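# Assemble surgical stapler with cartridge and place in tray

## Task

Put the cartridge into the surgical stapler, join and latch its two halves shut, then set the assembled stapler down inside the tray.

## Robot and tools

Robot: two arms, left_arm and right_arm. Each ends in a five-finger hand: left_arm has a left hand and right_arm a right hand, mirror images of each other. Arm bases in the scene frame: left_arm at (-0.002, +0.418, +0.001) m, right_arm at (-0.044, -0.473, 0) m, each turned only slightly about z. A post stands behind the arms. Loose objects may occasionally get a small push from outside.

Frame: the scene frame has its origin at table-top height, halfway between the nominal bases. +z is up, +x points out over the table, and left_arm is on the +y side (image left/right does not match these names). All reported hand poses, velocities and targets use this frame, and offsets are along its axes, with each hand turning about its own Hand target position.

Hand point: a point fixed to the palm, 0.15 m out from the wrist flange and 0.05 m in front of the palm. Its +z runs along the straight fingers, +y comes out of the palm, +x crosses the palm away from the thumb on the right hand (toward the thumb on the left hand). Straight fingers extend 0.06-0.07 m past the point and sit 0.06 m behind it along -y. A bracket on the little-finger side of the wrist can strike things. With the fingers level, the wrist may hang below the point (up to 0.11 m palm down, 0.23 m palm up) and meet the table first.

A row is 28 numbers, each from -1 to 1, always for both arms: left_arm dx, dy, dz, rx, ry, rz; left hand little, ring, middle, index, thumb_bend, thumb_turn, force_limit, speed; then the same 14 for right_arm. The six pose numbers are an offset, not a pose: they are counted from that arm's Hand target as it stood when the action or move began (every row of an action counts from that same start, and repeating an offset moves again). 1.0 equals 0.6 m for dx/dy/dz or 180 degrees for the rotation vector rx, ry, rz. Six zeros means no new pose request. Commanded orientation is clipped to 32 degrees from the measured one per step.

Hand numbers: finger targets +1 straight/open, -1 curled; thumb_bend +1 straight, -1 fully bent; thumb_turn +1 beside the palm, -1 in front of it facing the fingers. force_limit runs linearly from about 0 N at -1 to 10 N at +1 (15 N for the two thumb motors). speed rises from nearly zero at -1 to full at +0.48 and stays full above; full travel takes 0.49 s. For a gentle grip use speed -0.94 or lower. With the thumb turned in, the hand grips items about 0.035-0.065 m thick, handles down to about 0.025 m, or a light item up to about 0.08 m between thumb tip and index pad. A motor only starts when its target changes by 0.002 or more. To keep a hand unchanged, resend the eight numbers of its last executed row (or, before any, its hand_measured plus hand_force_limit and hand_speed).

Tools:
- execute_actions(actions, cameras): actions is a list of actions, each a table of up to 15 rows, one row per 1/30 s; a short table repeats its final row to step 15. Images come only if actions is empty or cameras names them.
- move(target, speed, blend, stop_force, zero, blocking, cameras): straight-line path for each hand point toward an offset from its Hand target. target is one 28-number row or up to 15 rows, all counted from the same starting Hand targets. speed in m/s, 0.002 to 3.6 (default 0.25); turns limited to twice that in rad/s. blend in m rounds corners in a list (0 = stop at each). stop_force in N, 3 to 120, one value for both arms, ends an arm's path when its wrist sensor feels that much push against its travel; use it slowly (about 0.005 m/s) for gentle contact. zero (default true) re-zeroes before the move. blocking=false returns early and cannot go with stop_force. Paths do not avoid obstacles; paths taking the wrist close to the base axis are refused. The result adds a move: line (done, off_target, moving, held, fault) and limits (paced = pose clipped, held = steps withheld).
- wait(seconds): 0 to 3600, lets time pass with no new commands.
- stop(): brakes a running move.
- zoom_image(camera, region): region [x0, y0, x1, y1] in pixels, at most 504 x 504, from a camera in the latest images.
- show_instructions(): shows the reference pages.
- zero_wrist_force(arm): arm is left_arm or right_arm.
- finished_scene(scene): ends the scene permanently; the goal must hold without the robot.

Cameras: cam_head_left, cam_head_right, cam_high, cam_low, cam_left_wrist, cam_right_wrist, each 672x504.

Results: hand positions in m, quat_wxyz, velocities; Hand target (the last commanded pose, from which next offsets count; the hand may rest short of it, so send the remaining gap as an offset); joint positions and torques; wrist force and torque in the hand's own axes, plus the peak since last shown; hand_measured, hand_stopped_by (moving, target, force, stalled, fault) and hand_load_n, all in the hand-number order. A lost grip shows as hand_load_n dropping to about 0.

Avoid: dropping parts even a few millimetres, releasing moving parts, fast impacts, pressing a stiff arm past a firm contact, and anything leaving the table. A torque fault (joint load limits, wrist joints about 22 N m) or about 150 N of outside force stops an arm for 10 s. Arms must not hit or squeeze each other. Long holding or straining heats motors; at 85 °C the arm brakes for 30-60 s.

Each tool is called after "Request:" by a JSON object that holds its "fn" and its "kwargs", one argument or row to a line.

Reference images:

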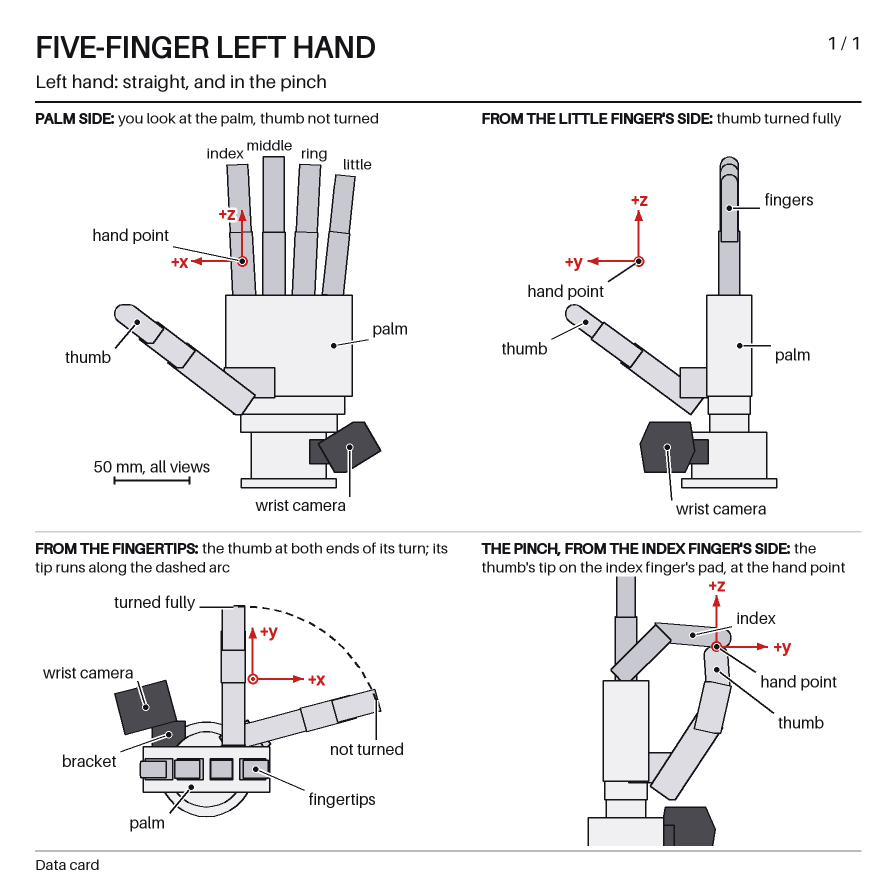

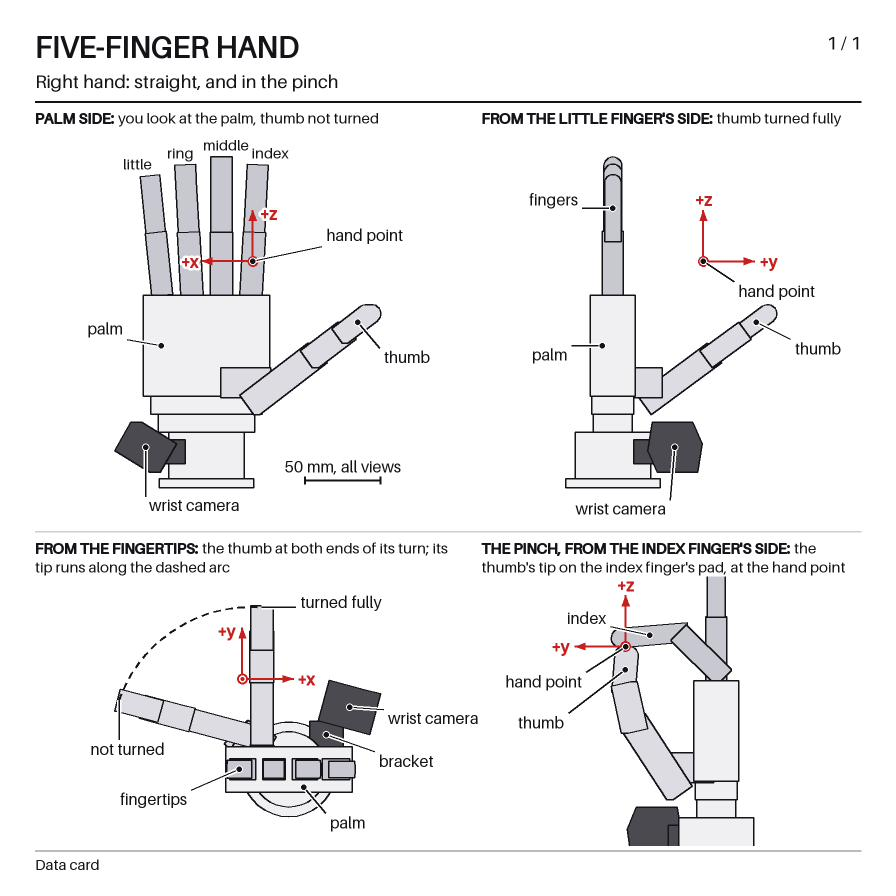

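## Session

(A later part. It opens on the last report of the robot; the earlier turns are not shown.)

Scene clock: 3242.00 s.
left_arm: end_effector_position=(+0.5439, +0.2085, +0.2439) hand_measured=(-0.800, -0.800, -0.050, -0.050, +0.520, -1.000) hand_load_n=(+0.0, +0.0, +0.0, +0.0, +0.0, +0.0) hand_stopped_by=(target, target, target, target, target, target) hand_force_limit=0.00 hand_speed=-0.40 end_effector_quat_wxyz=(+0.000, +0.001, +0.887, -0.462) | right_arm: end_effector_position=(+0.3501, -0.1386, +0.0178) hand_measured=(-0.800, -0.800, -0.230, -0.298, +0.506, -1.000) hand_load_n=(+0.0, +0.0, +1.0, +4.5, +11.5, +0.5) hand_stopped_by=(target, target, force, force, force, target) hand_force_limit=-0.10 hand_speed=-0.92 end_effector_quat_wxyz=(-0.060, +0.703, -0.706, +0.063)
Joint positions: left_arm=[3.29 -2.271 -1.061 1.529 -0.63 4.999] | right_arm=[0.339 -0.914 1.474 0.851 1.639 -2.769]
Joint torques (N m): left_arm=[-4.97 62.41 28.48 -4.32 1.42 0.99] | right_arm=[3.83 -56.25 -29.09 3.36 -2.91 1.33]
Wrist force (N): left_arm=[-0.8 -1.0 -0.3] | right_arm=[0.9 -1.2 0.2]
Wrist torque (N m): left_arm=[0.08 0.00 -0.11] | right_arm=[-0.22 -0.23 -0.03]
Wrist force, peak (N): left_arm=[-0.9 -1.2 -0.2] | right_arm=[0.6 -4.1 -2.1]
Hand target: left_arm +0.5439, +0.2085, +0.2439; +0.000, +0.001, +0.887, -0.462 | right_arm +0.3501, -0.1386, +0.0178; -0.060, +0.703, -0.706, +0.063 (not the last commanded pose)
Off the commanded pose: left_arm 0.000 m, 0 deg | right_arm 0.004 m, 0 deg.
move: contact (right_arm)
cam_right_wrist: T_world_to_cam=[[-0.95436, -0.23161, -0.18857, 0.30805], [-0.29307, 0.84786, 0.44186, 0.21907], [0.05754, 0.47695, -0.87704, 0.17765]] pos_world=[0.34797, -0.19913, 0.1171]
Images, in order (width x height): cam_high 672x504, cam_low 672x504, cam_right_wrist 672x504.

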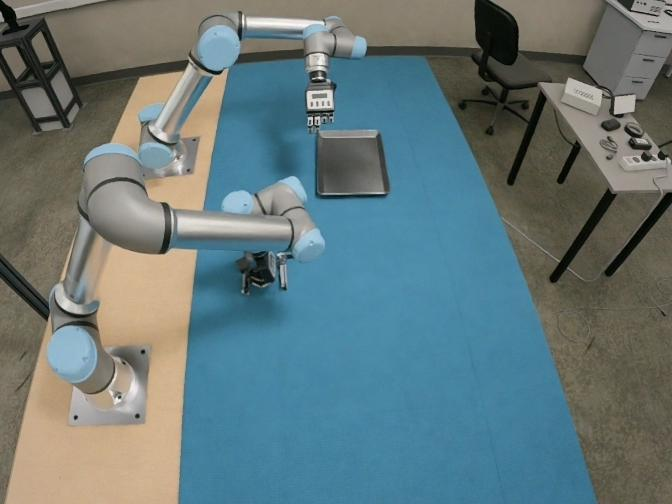

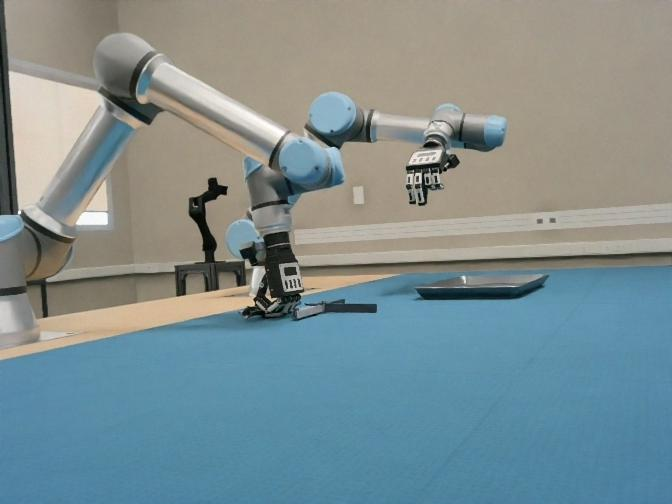

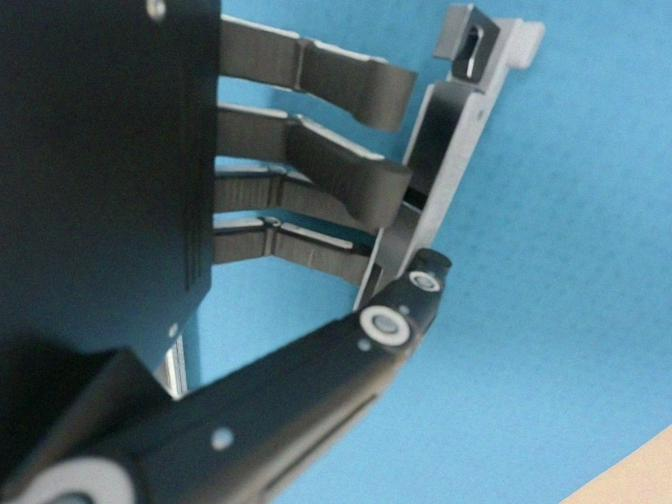

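Request:
{"fn": "move", "kwargs": {
  "target": [
    [0,0,0,0,0,0,-0.8,-0.8,-0.05,-0.05,0.52,-1,0.0,-0.4,0,0,0.02,0,0,0,-0.8,-0.8,-0.55,-0.55,0.36,-1,-0.1,-0.92],
    [0,0,0,0,0,0,-0.8,-0.8,-0.05,-0.05,0.52,-1,0.0,-0.4,-0.075,0,0.02,0,0,0,-0.8,-0.8,-0.55,-0.55,0.36,-1,-0.1,-0.92],
    [0,0,0,0,0,0,-0.8,-0.8,-0.05,-0.05,0.52,-1,0.0,-0.4,-0.075,0,0.002,0,0,0,-0.8,-0.8,-0.55,-0.55,0.36,-1,-0.1,-0.92]
  ],
  "speed": 0.05,
  "cameras": ["cam_low"]
}}

Request:
{"fn": "zoom_image", "kwargs": {
  "camera": "cam_low",
  "region": [200, 240, 290, 330]
}}

Scene clock: 3295.97 s.
left_arm: end_effector_position=(+0.5439, +0.2085, +0.2439) hand_measured=(-0.800, -0.800, -0.050, -0.050, +0.520, -1.000) hand_load_n=(+0.0, +0.0, +0.5, +0.0, +0.0, +0.0) hand_stopped_by=(target, target, target, target, target, target) hand_force_limit=0.00 hand_speed=-0.40 end_effector_quat_wxyz=(+0.000, +0.001, +0.887, -0.462) | right_arm: end_effector_position=(+0.3051, -0.1386, +0.0192) hand_measured=(-0.800, -0.800, -0.230, -0.298, +0.506, -1.000) hand_load_n=(+0.0, +0.0, +3.5, +5.0, +10.5, +0.0) hand_stopped_by=(target, target, force, force, force, target) hand_force_limit=-0.10 hand_speed=-0.92 end_effector_quat_wxyz=(-0.060, +0.703, -0.706, +0.063)
Joint positions: left_arm=[3.29 -2.271 -1.061 1.529 -0.63 4.999] | right_arm=[0.375 -0.987 1.599 0.801 1.645 -2.733]
Joint torques (N m): left_arm=[-5.81 61.49 28.9 -4.39 1.68 0.87] | right_arm=[9.8 -16.77 -3.53 0.75 2.3 1.69]
Wrist force (N): left_arm=[-0.7 -0.9 -0.2] | right_arm=[0.7 -0.1 3.4]
Wrist torque (N m): left_arm=[0.08 -0.01 -0.11] | right_arm=[-0.25 -0.24 -0.12]
Wrist force, peak (N): left_arm=[-0.8 -1.3 -0.3] | right_arm=[0.9 -0.1 4.3]
Hand target: left_arm +0.5439, +0.2085, +0.2439; +0.000, +0.001, +0.887, -0.462 | right_arm +0.3051, -0.1386, +0.0190; -0.060, +0.703, -0.706, +0.063
Off the commanded pose: left_arm 0.000 m, 0 deg | right_arm 0.000 m, 0 deg.
move: done

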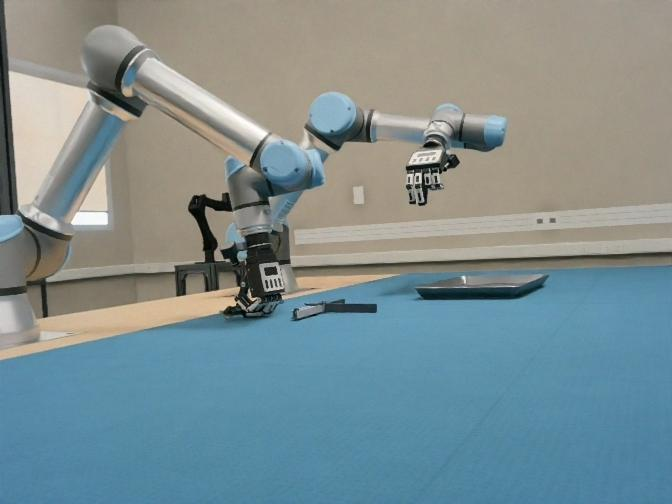

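Scaled by 5.600 from the camera's image (finer frame: 960x720).

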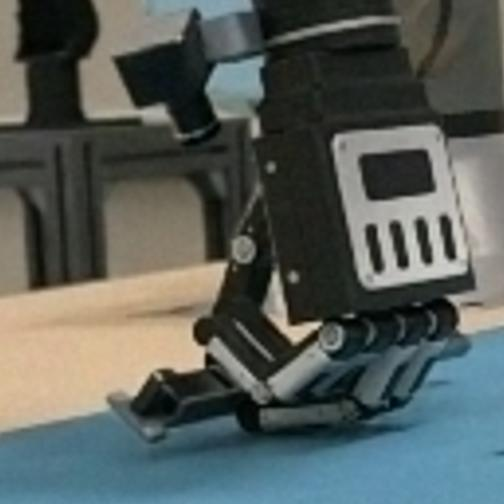

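Request:
{"fn": "move", "kwargs": {
  "target": [0,0,0,0,0,0,-0.8,-0.8,-0.05,-0.05,0.52,-1,0.0,-0.4,0,0,-0.002,0,0,0,-0.8,-0.8,-0.17,-0.23,0.506,-1,-0.1,-0.92],
  "speed": 0.01,
  "cameras": ["cam_low","cam_right_wrist"]
}}

Request:
{"fn": "zoom_image", "kwargs": {
  "camera": "cam_low",
  "region": [200, 240, 290, 330]
}}

Scene clock: 3308.73 s.
left_arm: end_effector_position=(+0.5439, +0.2085, +0.2439) hand_measured=(-0.800, -0.800, -0.050, -0.050, +0.520, -1.000) hand_load_n=(+0.0, +0.0, +0.0, +0.0, +0.0, +0.0) hand_stopped_by=(target, target, target, target, target, target) hand_force_limit=0.00 hand_speed=-0.40 end_effector_quat_wxyz=(+0.000, +0.001, +0.887, -0.462) | right_arm: end_effector_position=(+0.3052, -0.1386, +0.0179) hand_measured=(-0.800, -0.800, -0.172, -0.230, +0.510, -1.000) hand_load_n=(+0.0, +0.0, -5.5, -0.5, +4.0, +1.0) hand_stopped_by=(target, target, target, target, force, target) hand_force_limit=-0.10 hand_speed=-0.92 end_effector_quat_wxyz=(-0.060, +0.703, -0.706, +0.063)
Joint positions: left_arm=[3.29 -2.271 -1.061 1.529 -0.63 4.999] | right_arm=[0.375 -0.985 1.6 0.798 1.645 -2.733]
Joint torques (N m): left_arm=[-6.17 63.01 28.23 -4.15 1.7 0.87] | right_arm=[7.93 -14.65 -0.06 -0.08 0.06 1.55]
Wrist force (N): left_arm=[-0.8 -1.0 -0.4] | right_arm=[1.3 -0.9 -6.1]
Wrist torque (N m): left_arm=[0.09 -0.01 -0.11] | right_arm=[-0.04 -0.10 -0.11]
Wrist force, peak (N): left_arm=[-1.0 -1.2 -0.2] | right_arm=[1.3 -0.9 -6.1]
Hand target: left_arm +0.5439, +0.2085, +0.2439; +0.000, +0.001, +0.887, -0.462 | right_arm +0.3051, -0.1386, +0.0178; -0.060, +0.703, -0.706, +0.063
Off the commanded pose: left_arm 0.000 m, 0 deg | right_arm 0.000 m, 0 deg.
move: done
cam_right_wrist: T_world_to_cam=[[-0.95433, -0.23169, -0.18861, 0.26508], [-0.29316, 0.84784, 0.44184, 0.20591], [0.05754, 0.47695, -0.87704, 0.18024]] pos_world=[0.30297, -0.19913, 0.1171]

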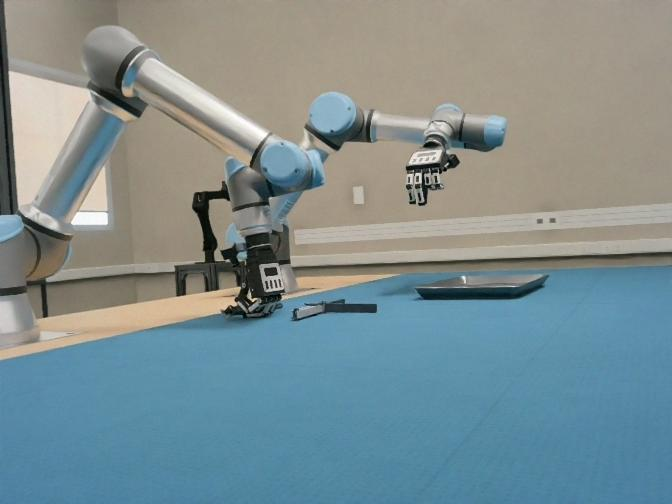

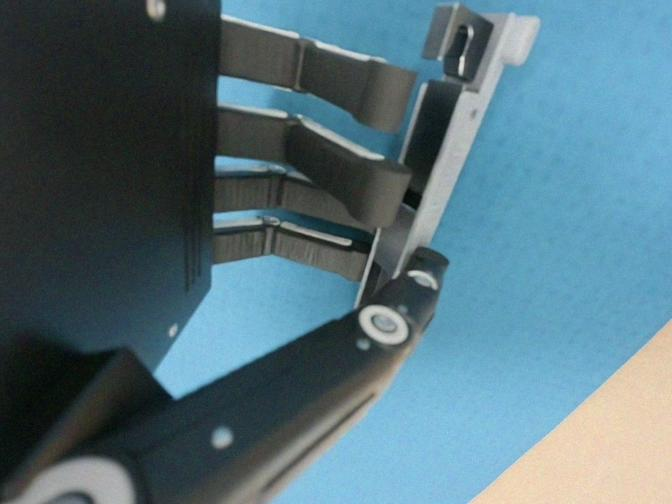

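Scaled by 5.600 from the camera's image (finer frame: 960x720).

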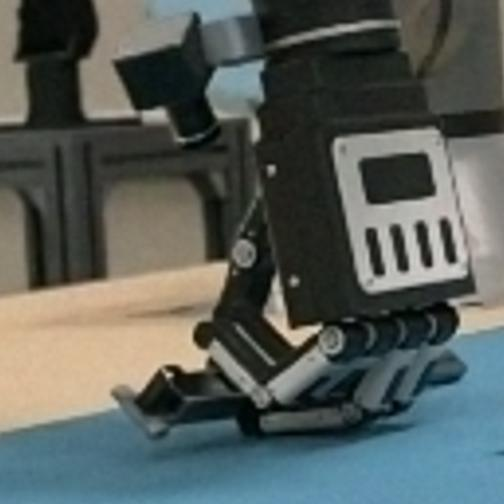

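Request:
{"fn": "move", "kwargs": {
  "target": [0,0,0,0,0,0,-0.8,-0.8,-0.05,-0.05,0.52,-1,0.0,-0.4,0.0085,0,0.0305,0,-0.1944,0,-0.8,-0.8,-0.17,-0.23,0.508,-1,-0.1,-0.92],
  "speed": 0.015,
  "cameras": ["cam_low","cam_right_wrist"]
}}

Request:
{"fn": "zoom_image", "kwargs": {
  "camera": "cam_low",
  "region": [200, 240, 290, 330]
}}

Scene clock: 3342.10 s.
left_arm: end_effector_position=(+0.5439, +0.2085, +0.2439) hand_measured=(-0.800, -0.800, -0.050, -0.050, +0.520, -1.000) hand_load_n=(+0.0, +0.0, +0.0, +0.0, +0.0, +0.0) hand_stopped_by=(target, target, target, target, target, target) hand_force_limit=0.00 hand_speed=-0.40 end_effector_quat_wxyz=(+0.000, +0.001, +0.887, -0.462) | right_arm: end_effector_position=(+0.3077, -0.1386, +0.0268) hand_measured=(-0.800, -0.800, -0.170, -0.230, +0.510, -1.000) hand_load_n=(+0.0, +0.0, +0.0, +0.0, +0.0, +0.0) hand_stopped_by=(target, target, target, target, target, target) hand_force_limit=-0.10 hand_speed=-0.92 end_effector_quat_wxyz=(-0.164, +0.686, -0.689, +0.167)
Joint positions: left_arm=[3.29 -2.271 -1.061 1.529 -0.63 4.999] | right_arm=[0.45 -1.147 1.78 0.515 1.79 -2.699]
Joint torques (N m): left_arm=[-5.71 61.8 28.75 -4.07 1.62 0.87] | right_arm=[9.28 -47.74 -2.89 0.14 2.94 1.57]
Wrist force (N): left_arm=[-0.8 -1.0 -0.2] | right_arm=[0.3 0.2 2.3]
Wrist torque (N m): left_arm=[0.06 0.00 -0.11] | right_arm=[-0.15 -0.16 -0.15]
Wrist force, peak (N): left_arm=[-0.9 -1.2 -0.3] | right_arm=[1.8 -4.3 -8.3]
Hand target: left_arm +0.5439, +0.2085, +0.2439; +0.000, +0.001, +0.887, -0.462 | right_arm +0.3077, -0.1386, +0.0268; -0.164, +0.686, -0.689, +0.168 (not the last commanded pose)
Off the commanded pose: left_arm 0.000 m, 0 deg | right_arm 0.010 m, 18 deg.
move: off_target (right_arm; path cut at 10 s)
cam_right_wrist: T_world_to_cam=[[-0.85622, -0.23164, -0.46177, 0.24629], [-0.41042, 0.84786, 0.3357, 0.24163], [0.31375, 0.47695, -0.82102, 0.10759]] pos_world=[0.27629, -0.19913, 0.12095]

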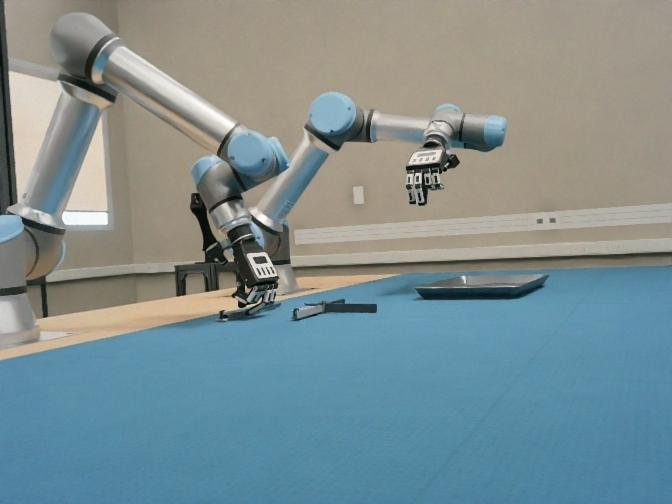

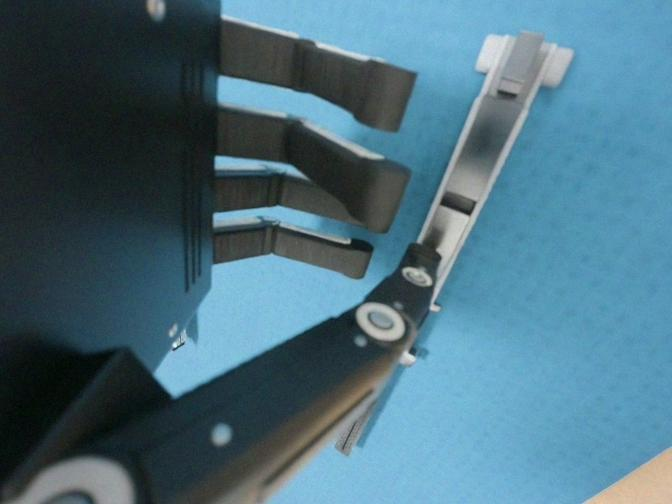

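Scaled by 5.600 from the camera's image (finer frame: 960x720).

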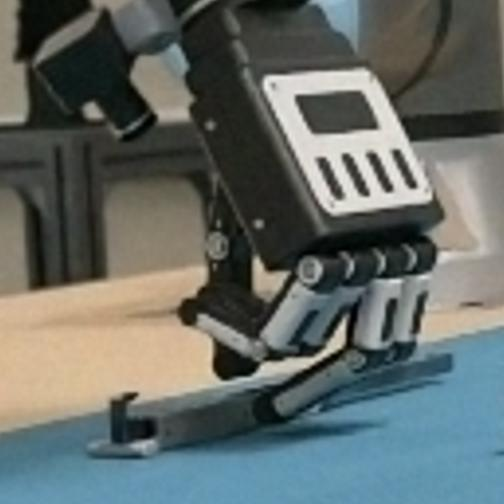

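Request:
{"fn": "move", "kwargs": {
  "target": [0,0,0,0,0,0,-0.8,-0.8,-0.05,-0.05,0.52,-1,0.0,-0.4,-0.01,0,0.085,0,-0.15,0,-0.8,-0.8,-0.05,-0.1,0.54,-1,-0.1,-0.6],
  "speed": 0.12,
  "cameras": ["cam_right_wrist","cam_high"]
}}

Request:
{"fn": "zoom_image", "kwargs": {
  "camera": "cam_high",
  "region": [200, 190, 330, 320]
}}

Scene clock: 3430.87 s.
left_arm: end_effector_position=(+0.5439, +0.2085, +0.2439) hand_measured=(-0.800, -0.800, -0.050, -0.050, +0.520, -1.000) hand_load_n=(+0.0, +0.0, +0.0, +0.0, +0.0, +0.0) hand_stopped_by=(target, target, target, target, target, target) hand_force_limit=0.00 hand_speed=-0.40 end_effector_quat_wxyz=(+0.000, +0.001, +0.887, -0.462) | right_arm: end_effector_position=(+0.3017, -0.1386, +0.0778) hand_measured=(-0.800, -0.800, -0.050, -0.100, +0.540, -1.000) hand_load_n=(+0.0, +0.0, +0.0, +0.0, +0.0, +0.5) hand_stopped_by=(target, target, target, target, target, target) hand_force_limit=-0.10 hand_speed=-0.60 end_effector_quat_wxyz=(-0.320, +0.628, -0.631, +0.323)
Joint positions: left_arm=[3.29 -2.271 -1.061 1.529 -0.63 4.999] | right_arm=[0.618 -1.384 2.021 0.104 2.091 -2.716]
Joint torques (N m): left_arm=[-5.42 61.6 28.2 -4.09 1.65 0.94] | right_arm=[8.81 -38.04 -4.78 -0.51 3.33 -1.39]
Wrist force (N): left_arm=[-0.9 -1.0 -0.2] | right_arm=[0.6 1.3 2.1]
Wrist torque (N m): left_arm=[0.07 0.02 -0.11] | right_arm=[0.06 -0.12 0.05]
Wrist force, peak (N): left_arm=[-1.0 -1.1 -0.2] | right_arm=[0.9 0.3 2.8]
Hand target: left_arm +0.5439, +0.2085, +0.2439; +0.000, +0.001, +0.887, -0.462 | right_arm +0.3017, -0.1386, +0.0778; -0.321, +0.628, -0.631, +0.323
Off the commanded pose: left_arm 0.000 m, 0 deg | right_arm 0.000 m, 0 deg.
move: done
cam_right_wrist: T_world_to_cam=[[-0.55321, -0.23162, -0.8002, 0.19962], [-0.51807, 0.84787, 0.11275, 0.27186], [0.65235, 0.47693, -0.58904, 0.03116]] pos_world=[0.23095, -0.19913, 0.14744]
Images, in order (width x height): cam_high 672x504, cam_right_wrist 672x504.

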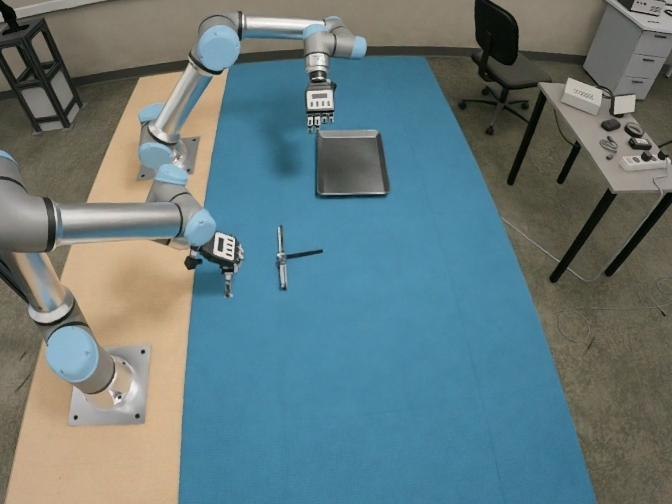

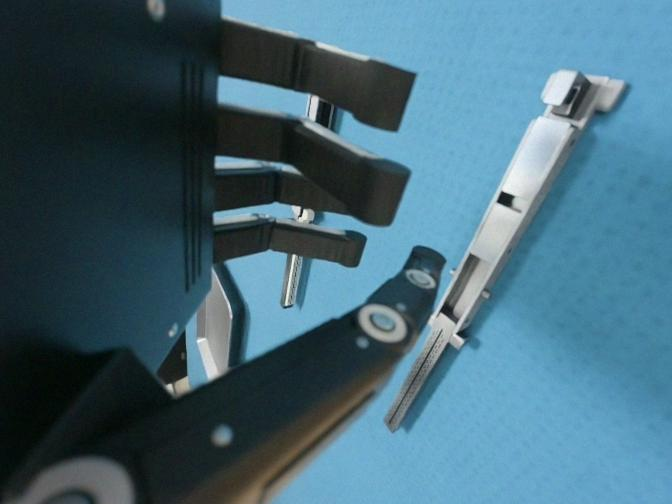

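Scaled by 3.877 from the camera's image (finer frame: 960x720).

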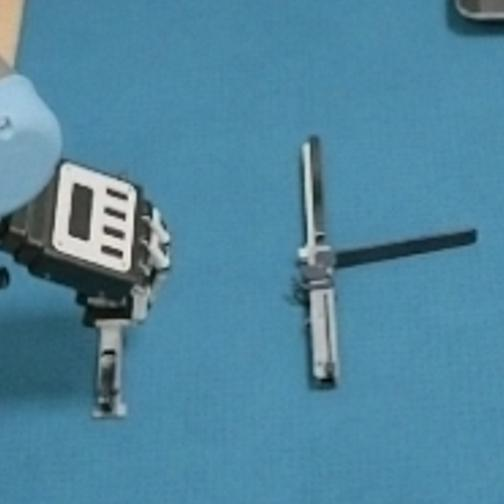

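Request:
{"fn": "move", "kwargs": {
  "target": [
    [0,0,0,0,0,0,-0.8,-0.8,-0.05,-0.05,0.52,-1,0.0,-0.4,-0.0173,-0.0143,0,0,0,0.0278,-0.8,-0.8,-0.18,-0.22,0.54,-1,-0.1,-0.6],
    [0,0,0,0,0,0,-0.8,-0.8,-0.05,-0.05,0.52,-1,0.0,-0.4,-0.0173,-0.0143,-0.0697,0,0,0.0278,-0.8,-0.8,-0.18,-0.22,0.54,-1,-0.1,-0.6]
  ],
  "speed": 0.06,
  "cameras": ["cam_right_wrist","cam_low"]
}}

Request:
{"fn": "zoom_image", "kwargs": {
  "camera": "cam_low",
  "region": [200, 240, 290, 330]
}}

Scene clock: 3453.97 s.
left_arm: end_effector_position=(+0.5439, +0.2085, +0.2439) hand_measured=(-0.800, -0.800, -0.050, -0.050, +0.520, -1.000) hand_load_n=(+0.0, +0.0, +0.0, +0.0, +0.0, +0.0) hand_stopped_by=(target, target, target, target, target, target) hand_force_limit=0.00 hand_speed=-0.40 end_effector_quat_wxyz=(+0.000, +0.001, +0.887, -0.462) | right_arm: end_effector_position=(+0.2913, -0.1472, +0.0361) hand_measured=(-0.800, -0.800, -0.180, -0.220, +0.540, -1.000) hand_load_n=(+0.0, +0.0, +0.0, +0.0, +0.0, +0.0) hand_stopped_by=(target, target, target, target, target, target) hand_force_limit=-0.10 hand_speed=-0.60 end_effector_quat_wxyz=(-0.334, +0.655, -0.603, +0.309)
Joint positions: left_arm=[3.29 -2.271 -1.061 1.529 -0.63 4.999] | right_arm=[0.572 -1.376 2.141 -0.068 1.991 -2.814]
Joint torques (N m): left_arm=[-5.61 62.25 29.16 -4.15 1.64 0.76] | right_arm=[-7.05 -4.38 -2.92 -0.7 -2.3 -1.45]
Wrist force (N): left_arm=[-0.8 -0.8 -0.1] | right_arm=[0.8 1.0 2.4]
Wrist torque (N m): left_arm=[0.09 0.01 -0.11] | right_arm=[-0.04 -0.18 0.04]
Wrist force, peak (N): left_arm=[-1.0 -1.1 -0.2] | right_arm=[1.0 1.1 2.7]
Hand target: left_arm +0.5439, +0.2085, +0.2439; +0.000, +0.001, +0.887, -0.462 | right_arm +0.2913, -0.1472, +0.0360; -0.334, +0.655, -0.603, +0.309
Off the commanded pose: left_arm 0.000 m, 0 deg | right_arm 0.000 m, 0 deg.
move: done
cam_right_wrist: T_world_to_cam=[[-0.53071, -0.27905, -0.8003, 0.14501], [-0.59007, 0.79946, 0.11255, 0.29227], [0.6084, 0.53197, -0.58895, 0.03834]] pos_world=[0.22609, -0.2136, 0.10574]
Images, in order (width x height): cam_low 672x504, cam_right_wrist 672x504.

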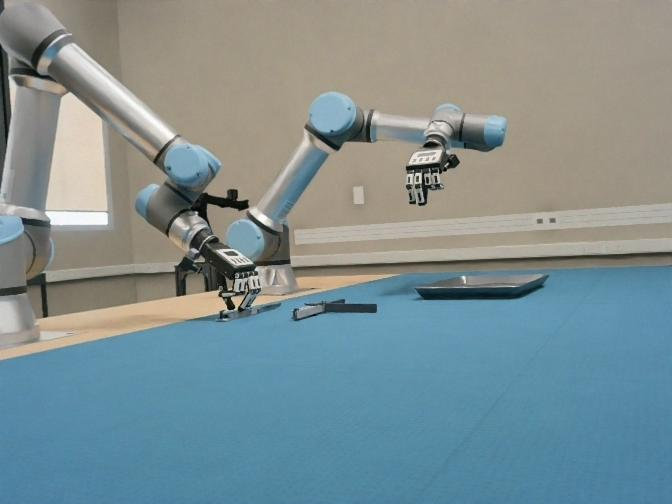

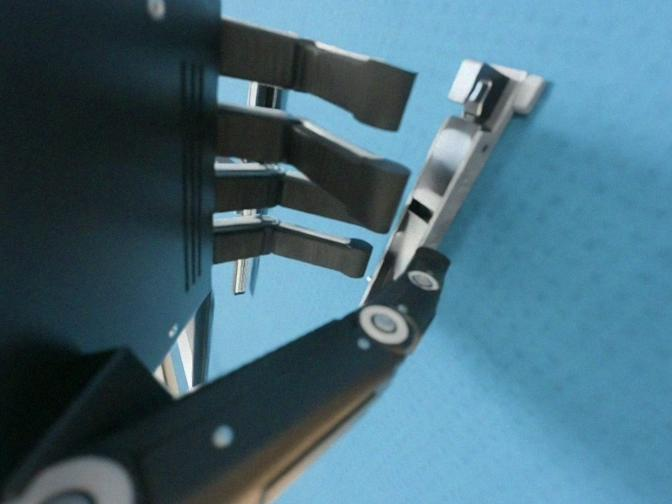

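Scaled by 5.600 from the camera's image (finer frame: 960x720).

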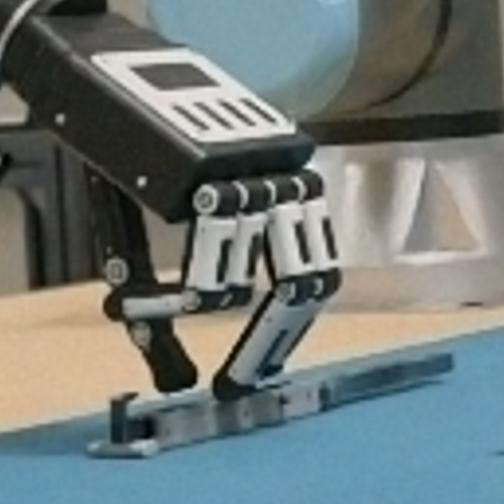

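Request:
{"fn": "move", "kwargs": {
  "target": [0,0,0,0,0,0,-0.8,-0.8,-0.05,-0.05,0.52,-1,0.0,-0.4,0,0,-0.0165,0,0,0,-0.8,-0.8,-0.18,-0.22,0.54,-1,-0.1,-0.6],
  "speed": 0.015,
  "stop_force": 4
}}

Request:
{"fn": "move", "kwargs": {
  "target": [0,0,0,0,0,0,-0.8,-0.8,-0.05,-0.05,0.52,-1,0.0,-0.4,0,0,0,0,0,0,-0.8,-0.8,-0.5,-0.5,0.38,-1,-0.6,-0.92],
  "cameras": ["cam_right_wrist"]
}}

Scene clock: 3460.63 s.
left_arm: end_effector_position=(+0.5439, +0.2085, +0.2439) hand_measured=(-0.800, -0.800, -0.050, -0.050, +0.520, -1.000) hand_load_n=(+0.0, +0.0, +0.0, +0.0, +0.0, +0.0) hand_stopped_by=(target, target, target, target, target, target) hand_force_limit=0.00 hand_speed=-0.40 end_effector_quat_wxyz=(+0.000, +0.001, +0.887, -0.462) | right_arm: end_effector_position=(+0.2913, -0.1472, +0.0261) hand_measured=(-0.800, -0.800, -0.180, -0.220, +0.540, -1.000) hand_load_n=(+0.0, +0.5, +0.0, +0.0, +0.0, +0.0) hand_stopped_by=(target, target, target, target, target, target) hand_force_limit=-0.10 hand_speed=-0.60 end_effector_quat_wxyz=(-0.334, +0.655, -0.603, +0.309)
Joint positions: left_arm=[3.29 -2.271 -1.061 1.529 -0.63 4.999] | right_arm=[0.572 -1.356 2.151 -0.098 1.991 -2.814]
Joint torques (N m): left_arm=[-5.71 62.59 29.67 -3.88 1.74 0.8] | right_arm=[4.73 -5.49 -2.27 -0.83 -2.27 -0.8]
Wrist force (N): left_arm=[-0.8 -1.1 -0.3] | right_arm=[1.0 0.8 2.0]
Wrist torque (N m): left_arm=[0.06 0.00 -0.10] | right_arm=[-0.03 -0.20 0.07]
Wrist force, peak (N): left_arm=[-0.8 -1.2 -0.5] | right_arm=[1.0 1.4 2.5]
Hand target: left_arm +0.5439, +0.2085, +0.2439; +0.000, +0.001, +0.887, -0.462 | right_arm +0.2913, -0.1472, +0.0261; -0.334, +0.655, -0.603, +0.309
Off the commanded pose: left_arm 0.000 m, 0 deg | right_arm 0.000 m, 0 deg.
move: done

Scene clock: 3462.13 s.
left_arm: end_effector_position=(+0.5439, +0.2085, +0.2439) hand_measured=(-0.800, -0.800, -0.050, -0.050, +0.520, -1.000) hand_load_n=(+0.0, +0.5, +0.0, +0.0, +0.0, +0.0) hand_stopped_by=(target, target, target, target, target, target) hand_force_limit=0.00 hand_speed=-0.40 end_effector_quat_wxyz=(+0.000, +0.001, +0.887, -0.462) | right_arm: end_effector_position=(+0.2913, -0.1472, +0.0261) hand_measured=(-0.800, -0.800, -0.224, -0.500, +0.516, -1.000) hand_load_n=(+0.0, +0.0, +3.0, +0.0, +3.0, +0.0) hand_stopped_by=(target, target, force, target, force, target) hand_force_limit=-0.60 hand_speed=-0.92 end_effector_quat_wxyz=(-0.334, +0.655, -0.603, +0.309)
Joint positions: left_arm=[3.29 -2.271 -1.061 1.529 -0.63 4.999] | right_arm=[0.572 -1.356 2.151 -0.098 1.991 -2.814]
Joint torques (N m): left_arm=[-5.86 61.34 27.88 -3.94 1.81 0.86] | right_arm=[4.18 -6.7 -3.77 -0.5 -2.26 -1.05]
Wrist force (N): left_arm=[-0.9 -1.1 -0.2] | right_arm=[0.9 0.9 2.5]
Wrist torque (N m): left_arm=[0.05 0.01 -0.11] | right_arm=[-0.07 -0.20 0.05]
Wrist force, peak (N): left_arm=[-0.8 -1.2 -0.3] | right_arm=[0.9 1.5 2.8]
Hand target: left_arm +0.5439, +0.2085, +0.2439; +0.000, +0.001, +0.887, -0.462 | right_arm +0.2913, -0.1472, +0.0261; -0.334, +0.655, -0.603, +0.309
Off the commanded pose: left_arm 0.000 m, 0 deg | right_arm 0.000 m, 0 deg.
move: done
cam_right_wrist: T_world_to_cam=[[-0.53071, -0.27905, -0.8003, 0.13701], [-0.59007, 0.79946, 0.11255, 0.2934], [0.6084, 0.53197, -0.58895, 0.03246]] pos_world=[0.22609, -0.2136, 0.09574]

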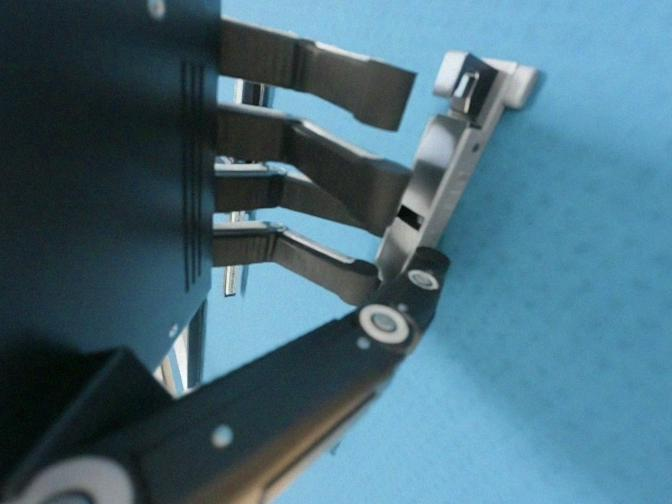

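Request:
{"fn": "move", "kwargs": {
  "target": [0,0,0,0,0,0,-0.8,-0.8,-0.05,-0.05,0.52,-1,0.0,-0.4,0,0,0,0,0,0,-0.8,-0.8,-0.2,-0.2,0.54,-1,-0.1,-0.6]
}}

Request:
{"fn": "move", "kwargs": {
  "target": [0,0,0,0,0,0,-0.8,-0.8,-0.05,-0.05,0.52,-1,0.0,-0.4,0,0,-0.0045,0,0,0,-0.8,-0.8,-0.2,-0.2,0.54,-1,-0.1,-0.6],
  "speed": 0.01,
  "stop_force": 4
}}

Request:
{"fn": "move", "kwargs": {
  "target": [0,0,0,0,0,0,-0.8,-0.8,-0.05,-0.05,0.52,-1,0.0,-0.4,0,0,0,0,0,0,-0.8,-0.8,-0.4,-0.4,0.40,-1,-0.6,-0.92],
  "cameras": ["cam_right_wrist"]
}}

Scene clock: 3470.17 s.
left_arm: end_effector_position=(+0.5439, +0.2085, +0.2439) hand_measured=(-0.800, -0.800, -0.050, -0.050, +0.520, -1.000) hand_load_n=(+0.0, +0.0, +0.0, +0.0, +0.0, +0.0) hand_stopped_by=(target, target, target, target, target, target) hand_force_limit=0.00 hand_speed=-0.40 end_effector_quat_wxyz=(+0.000, +0.001, +0.887, -0.462) | right_arm: end_effector_position=(+0.2913, -0.1472, +0.0261) hand_measured=(-0.800, -0.800, -0.200, -0.200, +0.540, -1.000) hand_load_n=(+0.0, +0.0, +0.0, +0.0, +0.0, +0.0) hand_stopped_by=(target, target, target, target, target, target) hand_force_limit=-0.10 hand_speed=-0.60 end_effector_quat_wxyz=(-0.334, +0.655, -0.603, +0.309)
Joint positions: left_arm=[3.29 -2.271 -1.061 1.529 -0.63 4.999] | right_arm=[0.572 -1.356 2.151 -0.098 1.991 -2.814]
Joint torques (N m): left_arm=[-5.66 61.22 29.32 -3.87 1.73 0.77] | right_arm=[4.65 -8.74 -6.45 0.68 -2.04 -1.4]
Wrist force (N): left_arm=[-0.9 -1.1 -0.2] | right_arm=[0.9 1.2 2.3]
Wrist torque (N m): left_arm=[0.05 0.02 -0.11] | right_arm=[0.00 -0.21 0.07]
Wrist force, peak (N): left_arm=[-0.9 -1.2 -0.3] | right_arm=[0.5 1.5 2.8]
Hand target: left_arm +0.5439, +0.2085, +0.2439; +0.000, +0.001, +0.887, -0.462 | right_arm +0.2913, -0.1472, +0.0261; -0.334, +0.655, -0.603, +0.309
Off the commanded pose: left_arm 0.000 m, 0 deg | right_arm 0.000 m, 0 deg.
move: done

Scene clock: 3471.47 s.
left_arm: end_effector_position=(+0.5439, +0.2085, +0.2439) hand_measured=(-0.800, -0.800, -0.050, -0.050, +0.520, -1.000) hand_load_n=(+0.0, +0.0, +0.0, +0.0, +0.0, +0.0) hand_stopped_by=(target, target, target, target, target, target) hand_force_limit=0.00 hand_speed=-0.40 end_effector_quat_wxyz=(+0.000, +0.001, +0.887, -0.462) | right_arm: end_effector_position=(+0.2913, -0.1472, +0.0234) hand_measured=(-0.800, -0.800, -0.200, -0.200, +0.540, -1.000) hand_load_n=(+0.0, +0.0, +0.0, +0.0, +0.0, +0.0) hand_stopped_by=(target, target, target, target, target, target) hand_force_limit=-0.10 hand_speed=-0.60 end_effector_quat_wxyz=(-0.334, +0.655, -0.603, +0.309)
Joint positions: left_arm=[3.29 -2.271 -1.061 1.529 -0.63 4.999] | right_arm=[0.572 -1.351 2.153 -0.106 1.991 -2.814]
Joint torques (N m): left_arm=[-5.73 61.58 29.06 -3.98 1.67 0.76] | right_arm=[3.89 -6.46 -1.76 -0.89 -0.64 -1.24]
Wrist force (N): left_arm=[-0.8 -1.1 -0.2] | right_arm=[0.8 1.0 2.0]
Wrist torque (N m): left_arm=[0.05 0.01 -0.11] | right_arm=[-0.01 -0.18 0.06]
Wrist force, peak (N): left_arm=[-0.8 -1.2 -0.2] | right_arm=[0.8 0.8 2.5]
Hand target: left_arm +0.5439, +0.2085, +0.2439; +0.000, +0.001, +0.887, -0.462 | right_arm +0.2913, -0.1472, +0.0234; -0.334, +0.655, -0.603, +0.309
Off the commanded pose: left_arm 0.000 m, 0 deg | right_arm 0.000 m, 0 deg.
move: done

Scene clock: 3472.13 s.
left_arm: end_effector_position=(+0.5439, +0.2085, +0.2439) hand_measured=(-0.800, -0.800, -0.050, -0.050, +0.520, -1.000) hand_load_n=(+0.0, +0.0, +0.0, +0.0, +0.0, +0.0) hand_stopped_by=(target, target, target, target, target, target) hand_force_limit=0.00 hand_speed=-0.40 end_effector_quat_wxyz=(+0.000, +0.001, +0.887, -0.462) | right_arm: end_effector_position=(+0.2913, -0.1472, +0.0234) hand_measured=(-0.800, -0.800, -0.228, -0.288, +0.520, -1.000) hand_load_n=(+0.0, +0.0, +3.0, +2.0, +5.5, +0.0) hand_stopped_by=(target, target, force, force, force, target) hand_force_limit=-0.60 hand_speed=-0.92 end_effector_quat_wxyz=(-0.334, +0.655, -0.603, +0.309)
Joint positions: left_arm=[3.29 -2.271 -1.061 1.529 -0.63 4.999] | right_arm=[0.572 -1.351 2.153 -0.106 1.991 -2.814]
Joint torques (N m): left_arm=[-5.32 61.04 28.49 -3.96 1.55 0.67] | right_arm=[3.51 -5.97 -2.66 -0.43 -0.17 -1.49]
Wrist force (N): left_arm=[-0.8 -1.2 -0.4] | right_arm=[0.8 1.1 2.2]
Wrist torque (N m): left_arm=[0.05 0.00 -0.10] | right_arm=[-0.02 -0.18 0.06]
Wrist force, peak (N): left_arm=[-0.9 -1.2 -0.2] | right_arm=[0.6 1.3 2.8]
Hand target: left_arm +0.5439, +0.2085, +0.2439; +0.000, +0.001, +0.887, -0.462 | right_arm +0.2913, -0.1472, +0.0234; -0.334, +0.655, -0.603, +0.309
Off the commanded pose: left_arm 0.000 m, 0 deg | right_arm 0.000 m, 0 deg.
move: done
cam_right_wrist: T_world_to_cam=[[-0.53071, -0.27905, -0.8003, 0.13485], [-0.59007, 0.79946, 0.11255, 0.2937], [0.6084, 0.53197, -0.58895, 0.03087]] pos_world=[0.22609, -0.2136, 0.09304]

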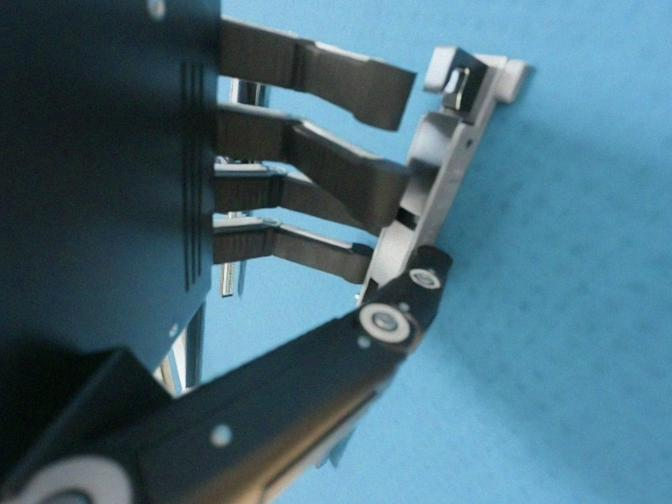

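Request:
{"fn": "move", "kwargs": {
  "target": [0,0,0,0,0,0,-0.8,-0.8,-0.05,-0.05,0.52,-1,0.0,-0.4,0,0,0,0,0,0,-0.8,-0.8,-0.45,-0.45,0.38,-1,0.0,-0.92]
}}

Request:
{"fn": "move", "kwargs": {
  "target": [
    [0,0,0,0,0,0,-0.8,-0.8,-0.05,-0.05,0.52,-1,0.0,-0.4,0,0,0.12,0,0,0,-0.8,-0.8,-0.45,-0.45,0.38,-1,0.0,-0.92],
    [0,0,0,0,0,0,-0.8,-0.8,-0.05,-0.05,0.52,-1,0.0,-0.4,0.098,0,0.38,-0.0109,0.2498,-0.0263,-0.8,-0.8,-0.45,-0.45,0.38,-1,0.0,-0.92]
  ],
  "speed": 0.12,
  "blend": 0.01,
  "cameras": ["cam_right_wrist","cam_low","cam_high","cam_head_right"]
}}

Request:
{"fn": "zoom_image", "kwargs": {
  "camera": "cam_low",
  "region": [180, 120, 320, 260]
}}

Scene clock: 3483.17 s.
left_arm: end_effector_position=(+0.5439, +0.2085, +0.2439) hand_measured=(-0.800, -0.800, -0.050, -0.050, +0.520, -1.000) hand_load_n=(+0.0, +0.0, +0.0, +0.0, +0.0, +0.0) hand_stopped_by=(target, target, target, target, target, target) hand_force_limit=0.00 hand_speed=-0.40 end_effector_quat_wxyz=(+0.000, +0.001, +0.887, -0.462) | right_arm: end_effector_position=(+0.2913, -0.1472, +0.0234) hand_measured=(-0.800, -0.800, -0.242, -0.316, +0.518, -1.000) hand_load_n=(+0.0, +0.0, +4.5, +5.0, +11.0, +0.0) hand_stopped_by=(target, target, force, force, force, target) hand_force_limit=0.00 hand_speed=-0.92 end_effector_quat_wxyz=(-0.334, +0.655, -0.603, +0.309)
Joint positions: left_arm=[3.29 -2.271 -1.061 1.529 -0.63 4.999] | right_arm=[0.572 -1.351 2.153 -0.106 1.991 -2.814]
Joint torques (N m): left_arm=[-5.86 61.2 29.26 -3.86 1.64 0.74] | right_arm=[4.03 -8.42 -4.52 0.55 2.58 -1.66]
Wrist force (N): left_arm=[-0.9 -1.0 -0.1] | right_arm=[1.1 -0.2 1.1]
Wrist torque (N m): left_arm=[0.06 0.03 -0.11] | right_arm=[-0.11 -0.19 0.04]
Wrist force, peak (N): left_arm=[-0.9 -1.2 -0.4] | right_arm=[0.7 1.1 2.6]
Hand target: left_arm +0.5439, +0.2085, +0.2439; +0.000, +0.001, +0.887, -0.462 | right_arm +0.2913, -0.1472, +0.0234; -0.334, +0.655, -0.603, +0.309
Off the commanded pose: left_arm 0.000 m, 0 deg | right_arm 0.000 m, 0 deg.
move: done

Scene clock: 3487.70 s.
left_arm: end_effector_position=(+0.5439, +0.2085, +0.2439) hand_measured=(-0.800, -0.800, -0.050, -0.050, +0.520, -1.000) hand_load_n=(+0.0, +0.0, +0.0, +0.0, +0.0, +0.0) hand_stopped_by=(target, target, target, target, target, target) hand_force_limit=0.00 hand_speed=-0.40 end_effector_quat_wxyz=(+0.000, +0.001, +0.887, -0.462) | right_arm: end_effector_position=(+0.3501, -0.1472, +0.2514) hand_measured=(-0.800, -0.800, -0.242, -0.316, +0.518, -1.000) hand_load_n=(-0.5, +0.0, +7.0, +0.0, +6.5, +2.5) hand_stopped_by=(target, target, force, force, force, target) hand_force_limit=0.00 hand_speed=-0.92 end_effector_quat_wxyz=(-0.055, +0.704, -0.706, +0.058)
Joint positions: left_arm=[3.29 -2.271 -1.061 1.529 -0.63 4.999] | right_arm=[0.32 -1.087 1.127 1.382 1.631 -2.787]
Joint torques (N m): left_arm=[-5.5 61.17 28.1 -3.94 1.67 0.8] | right_arm=[-8.71 -18.02 -33.05 3.97 -2.75 -1.49]
Wrist force (N): left_arm=[-0.6 -1.0 -0.2] | right_arm=[0.8 0.1 4.1]
Wrist torque (N m): left_arm=[0.07 -0.02 -0.10] | right_arm=[-0.22 -0.30 -0.01]
Wrist force, peak (N): left_arm=[-0.7 -1.2 -0.3] | right_arm=[0.6 1.5 3.9]
Hand target: left_arm +0.5439, +0.2085, +0.2439; +0.000, +0.001, +0.887, -0.462 | right_arm +0.3501, -0.1472, +0.2514; -0.055, +0.704, -0.706, +0.058
Off the commanded pose: left_arm 0.000 m, 0 deg | right_arm 0.000 m, 0 deg.
move: done
cam_right_wrist: T_world_to_cam=[[-0.95685, -0.23183, -0.17519, 0.34754], [-0.28706, 0.84776, 0.44599, 0.12002], [0.04512, 0.47703, -0.87773, 0.39106]] pos_world=[0.34936, -0.20773, 0.3506]
Images, in order (width x height): cam_head_right 672x504, cam_high 672x504, cam_low 672x504, cam_right_wrist 672x504.

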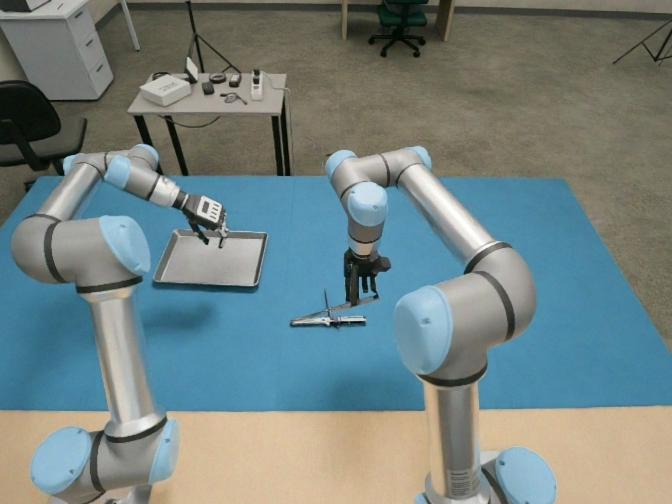

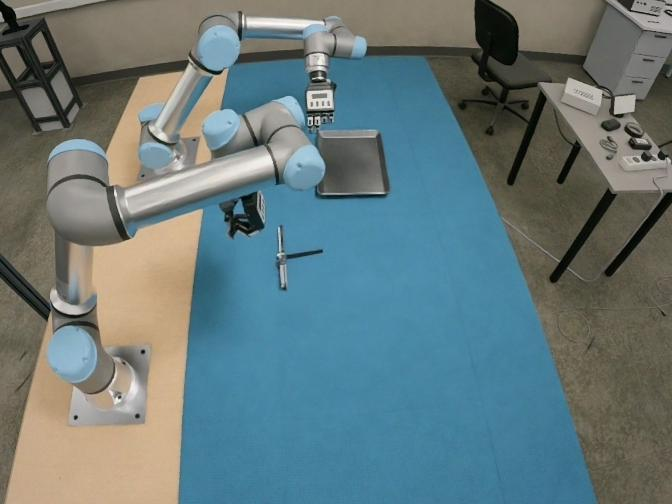

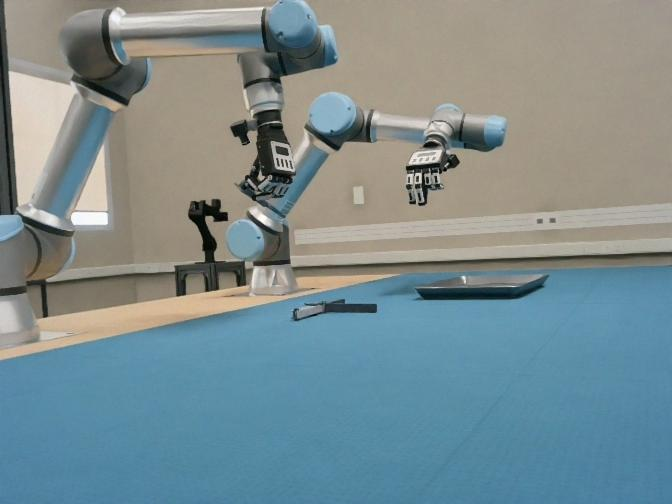

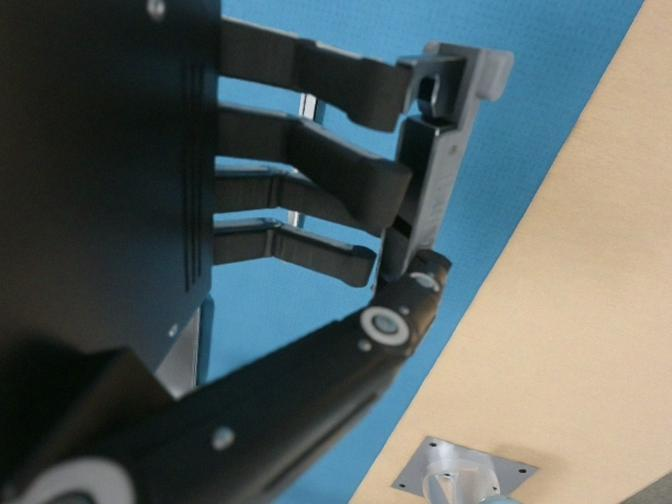

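Scaled by 3.600 from the camera's image (finer frame: 960x720).

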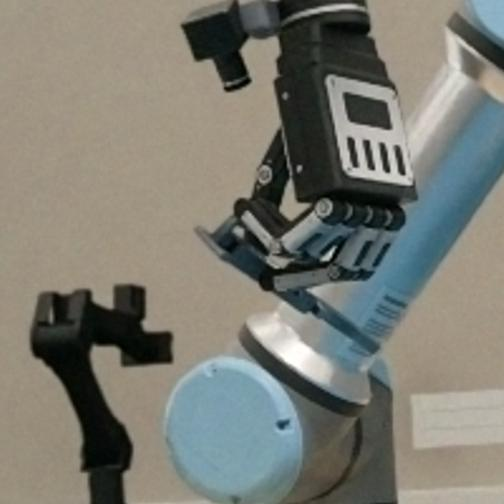

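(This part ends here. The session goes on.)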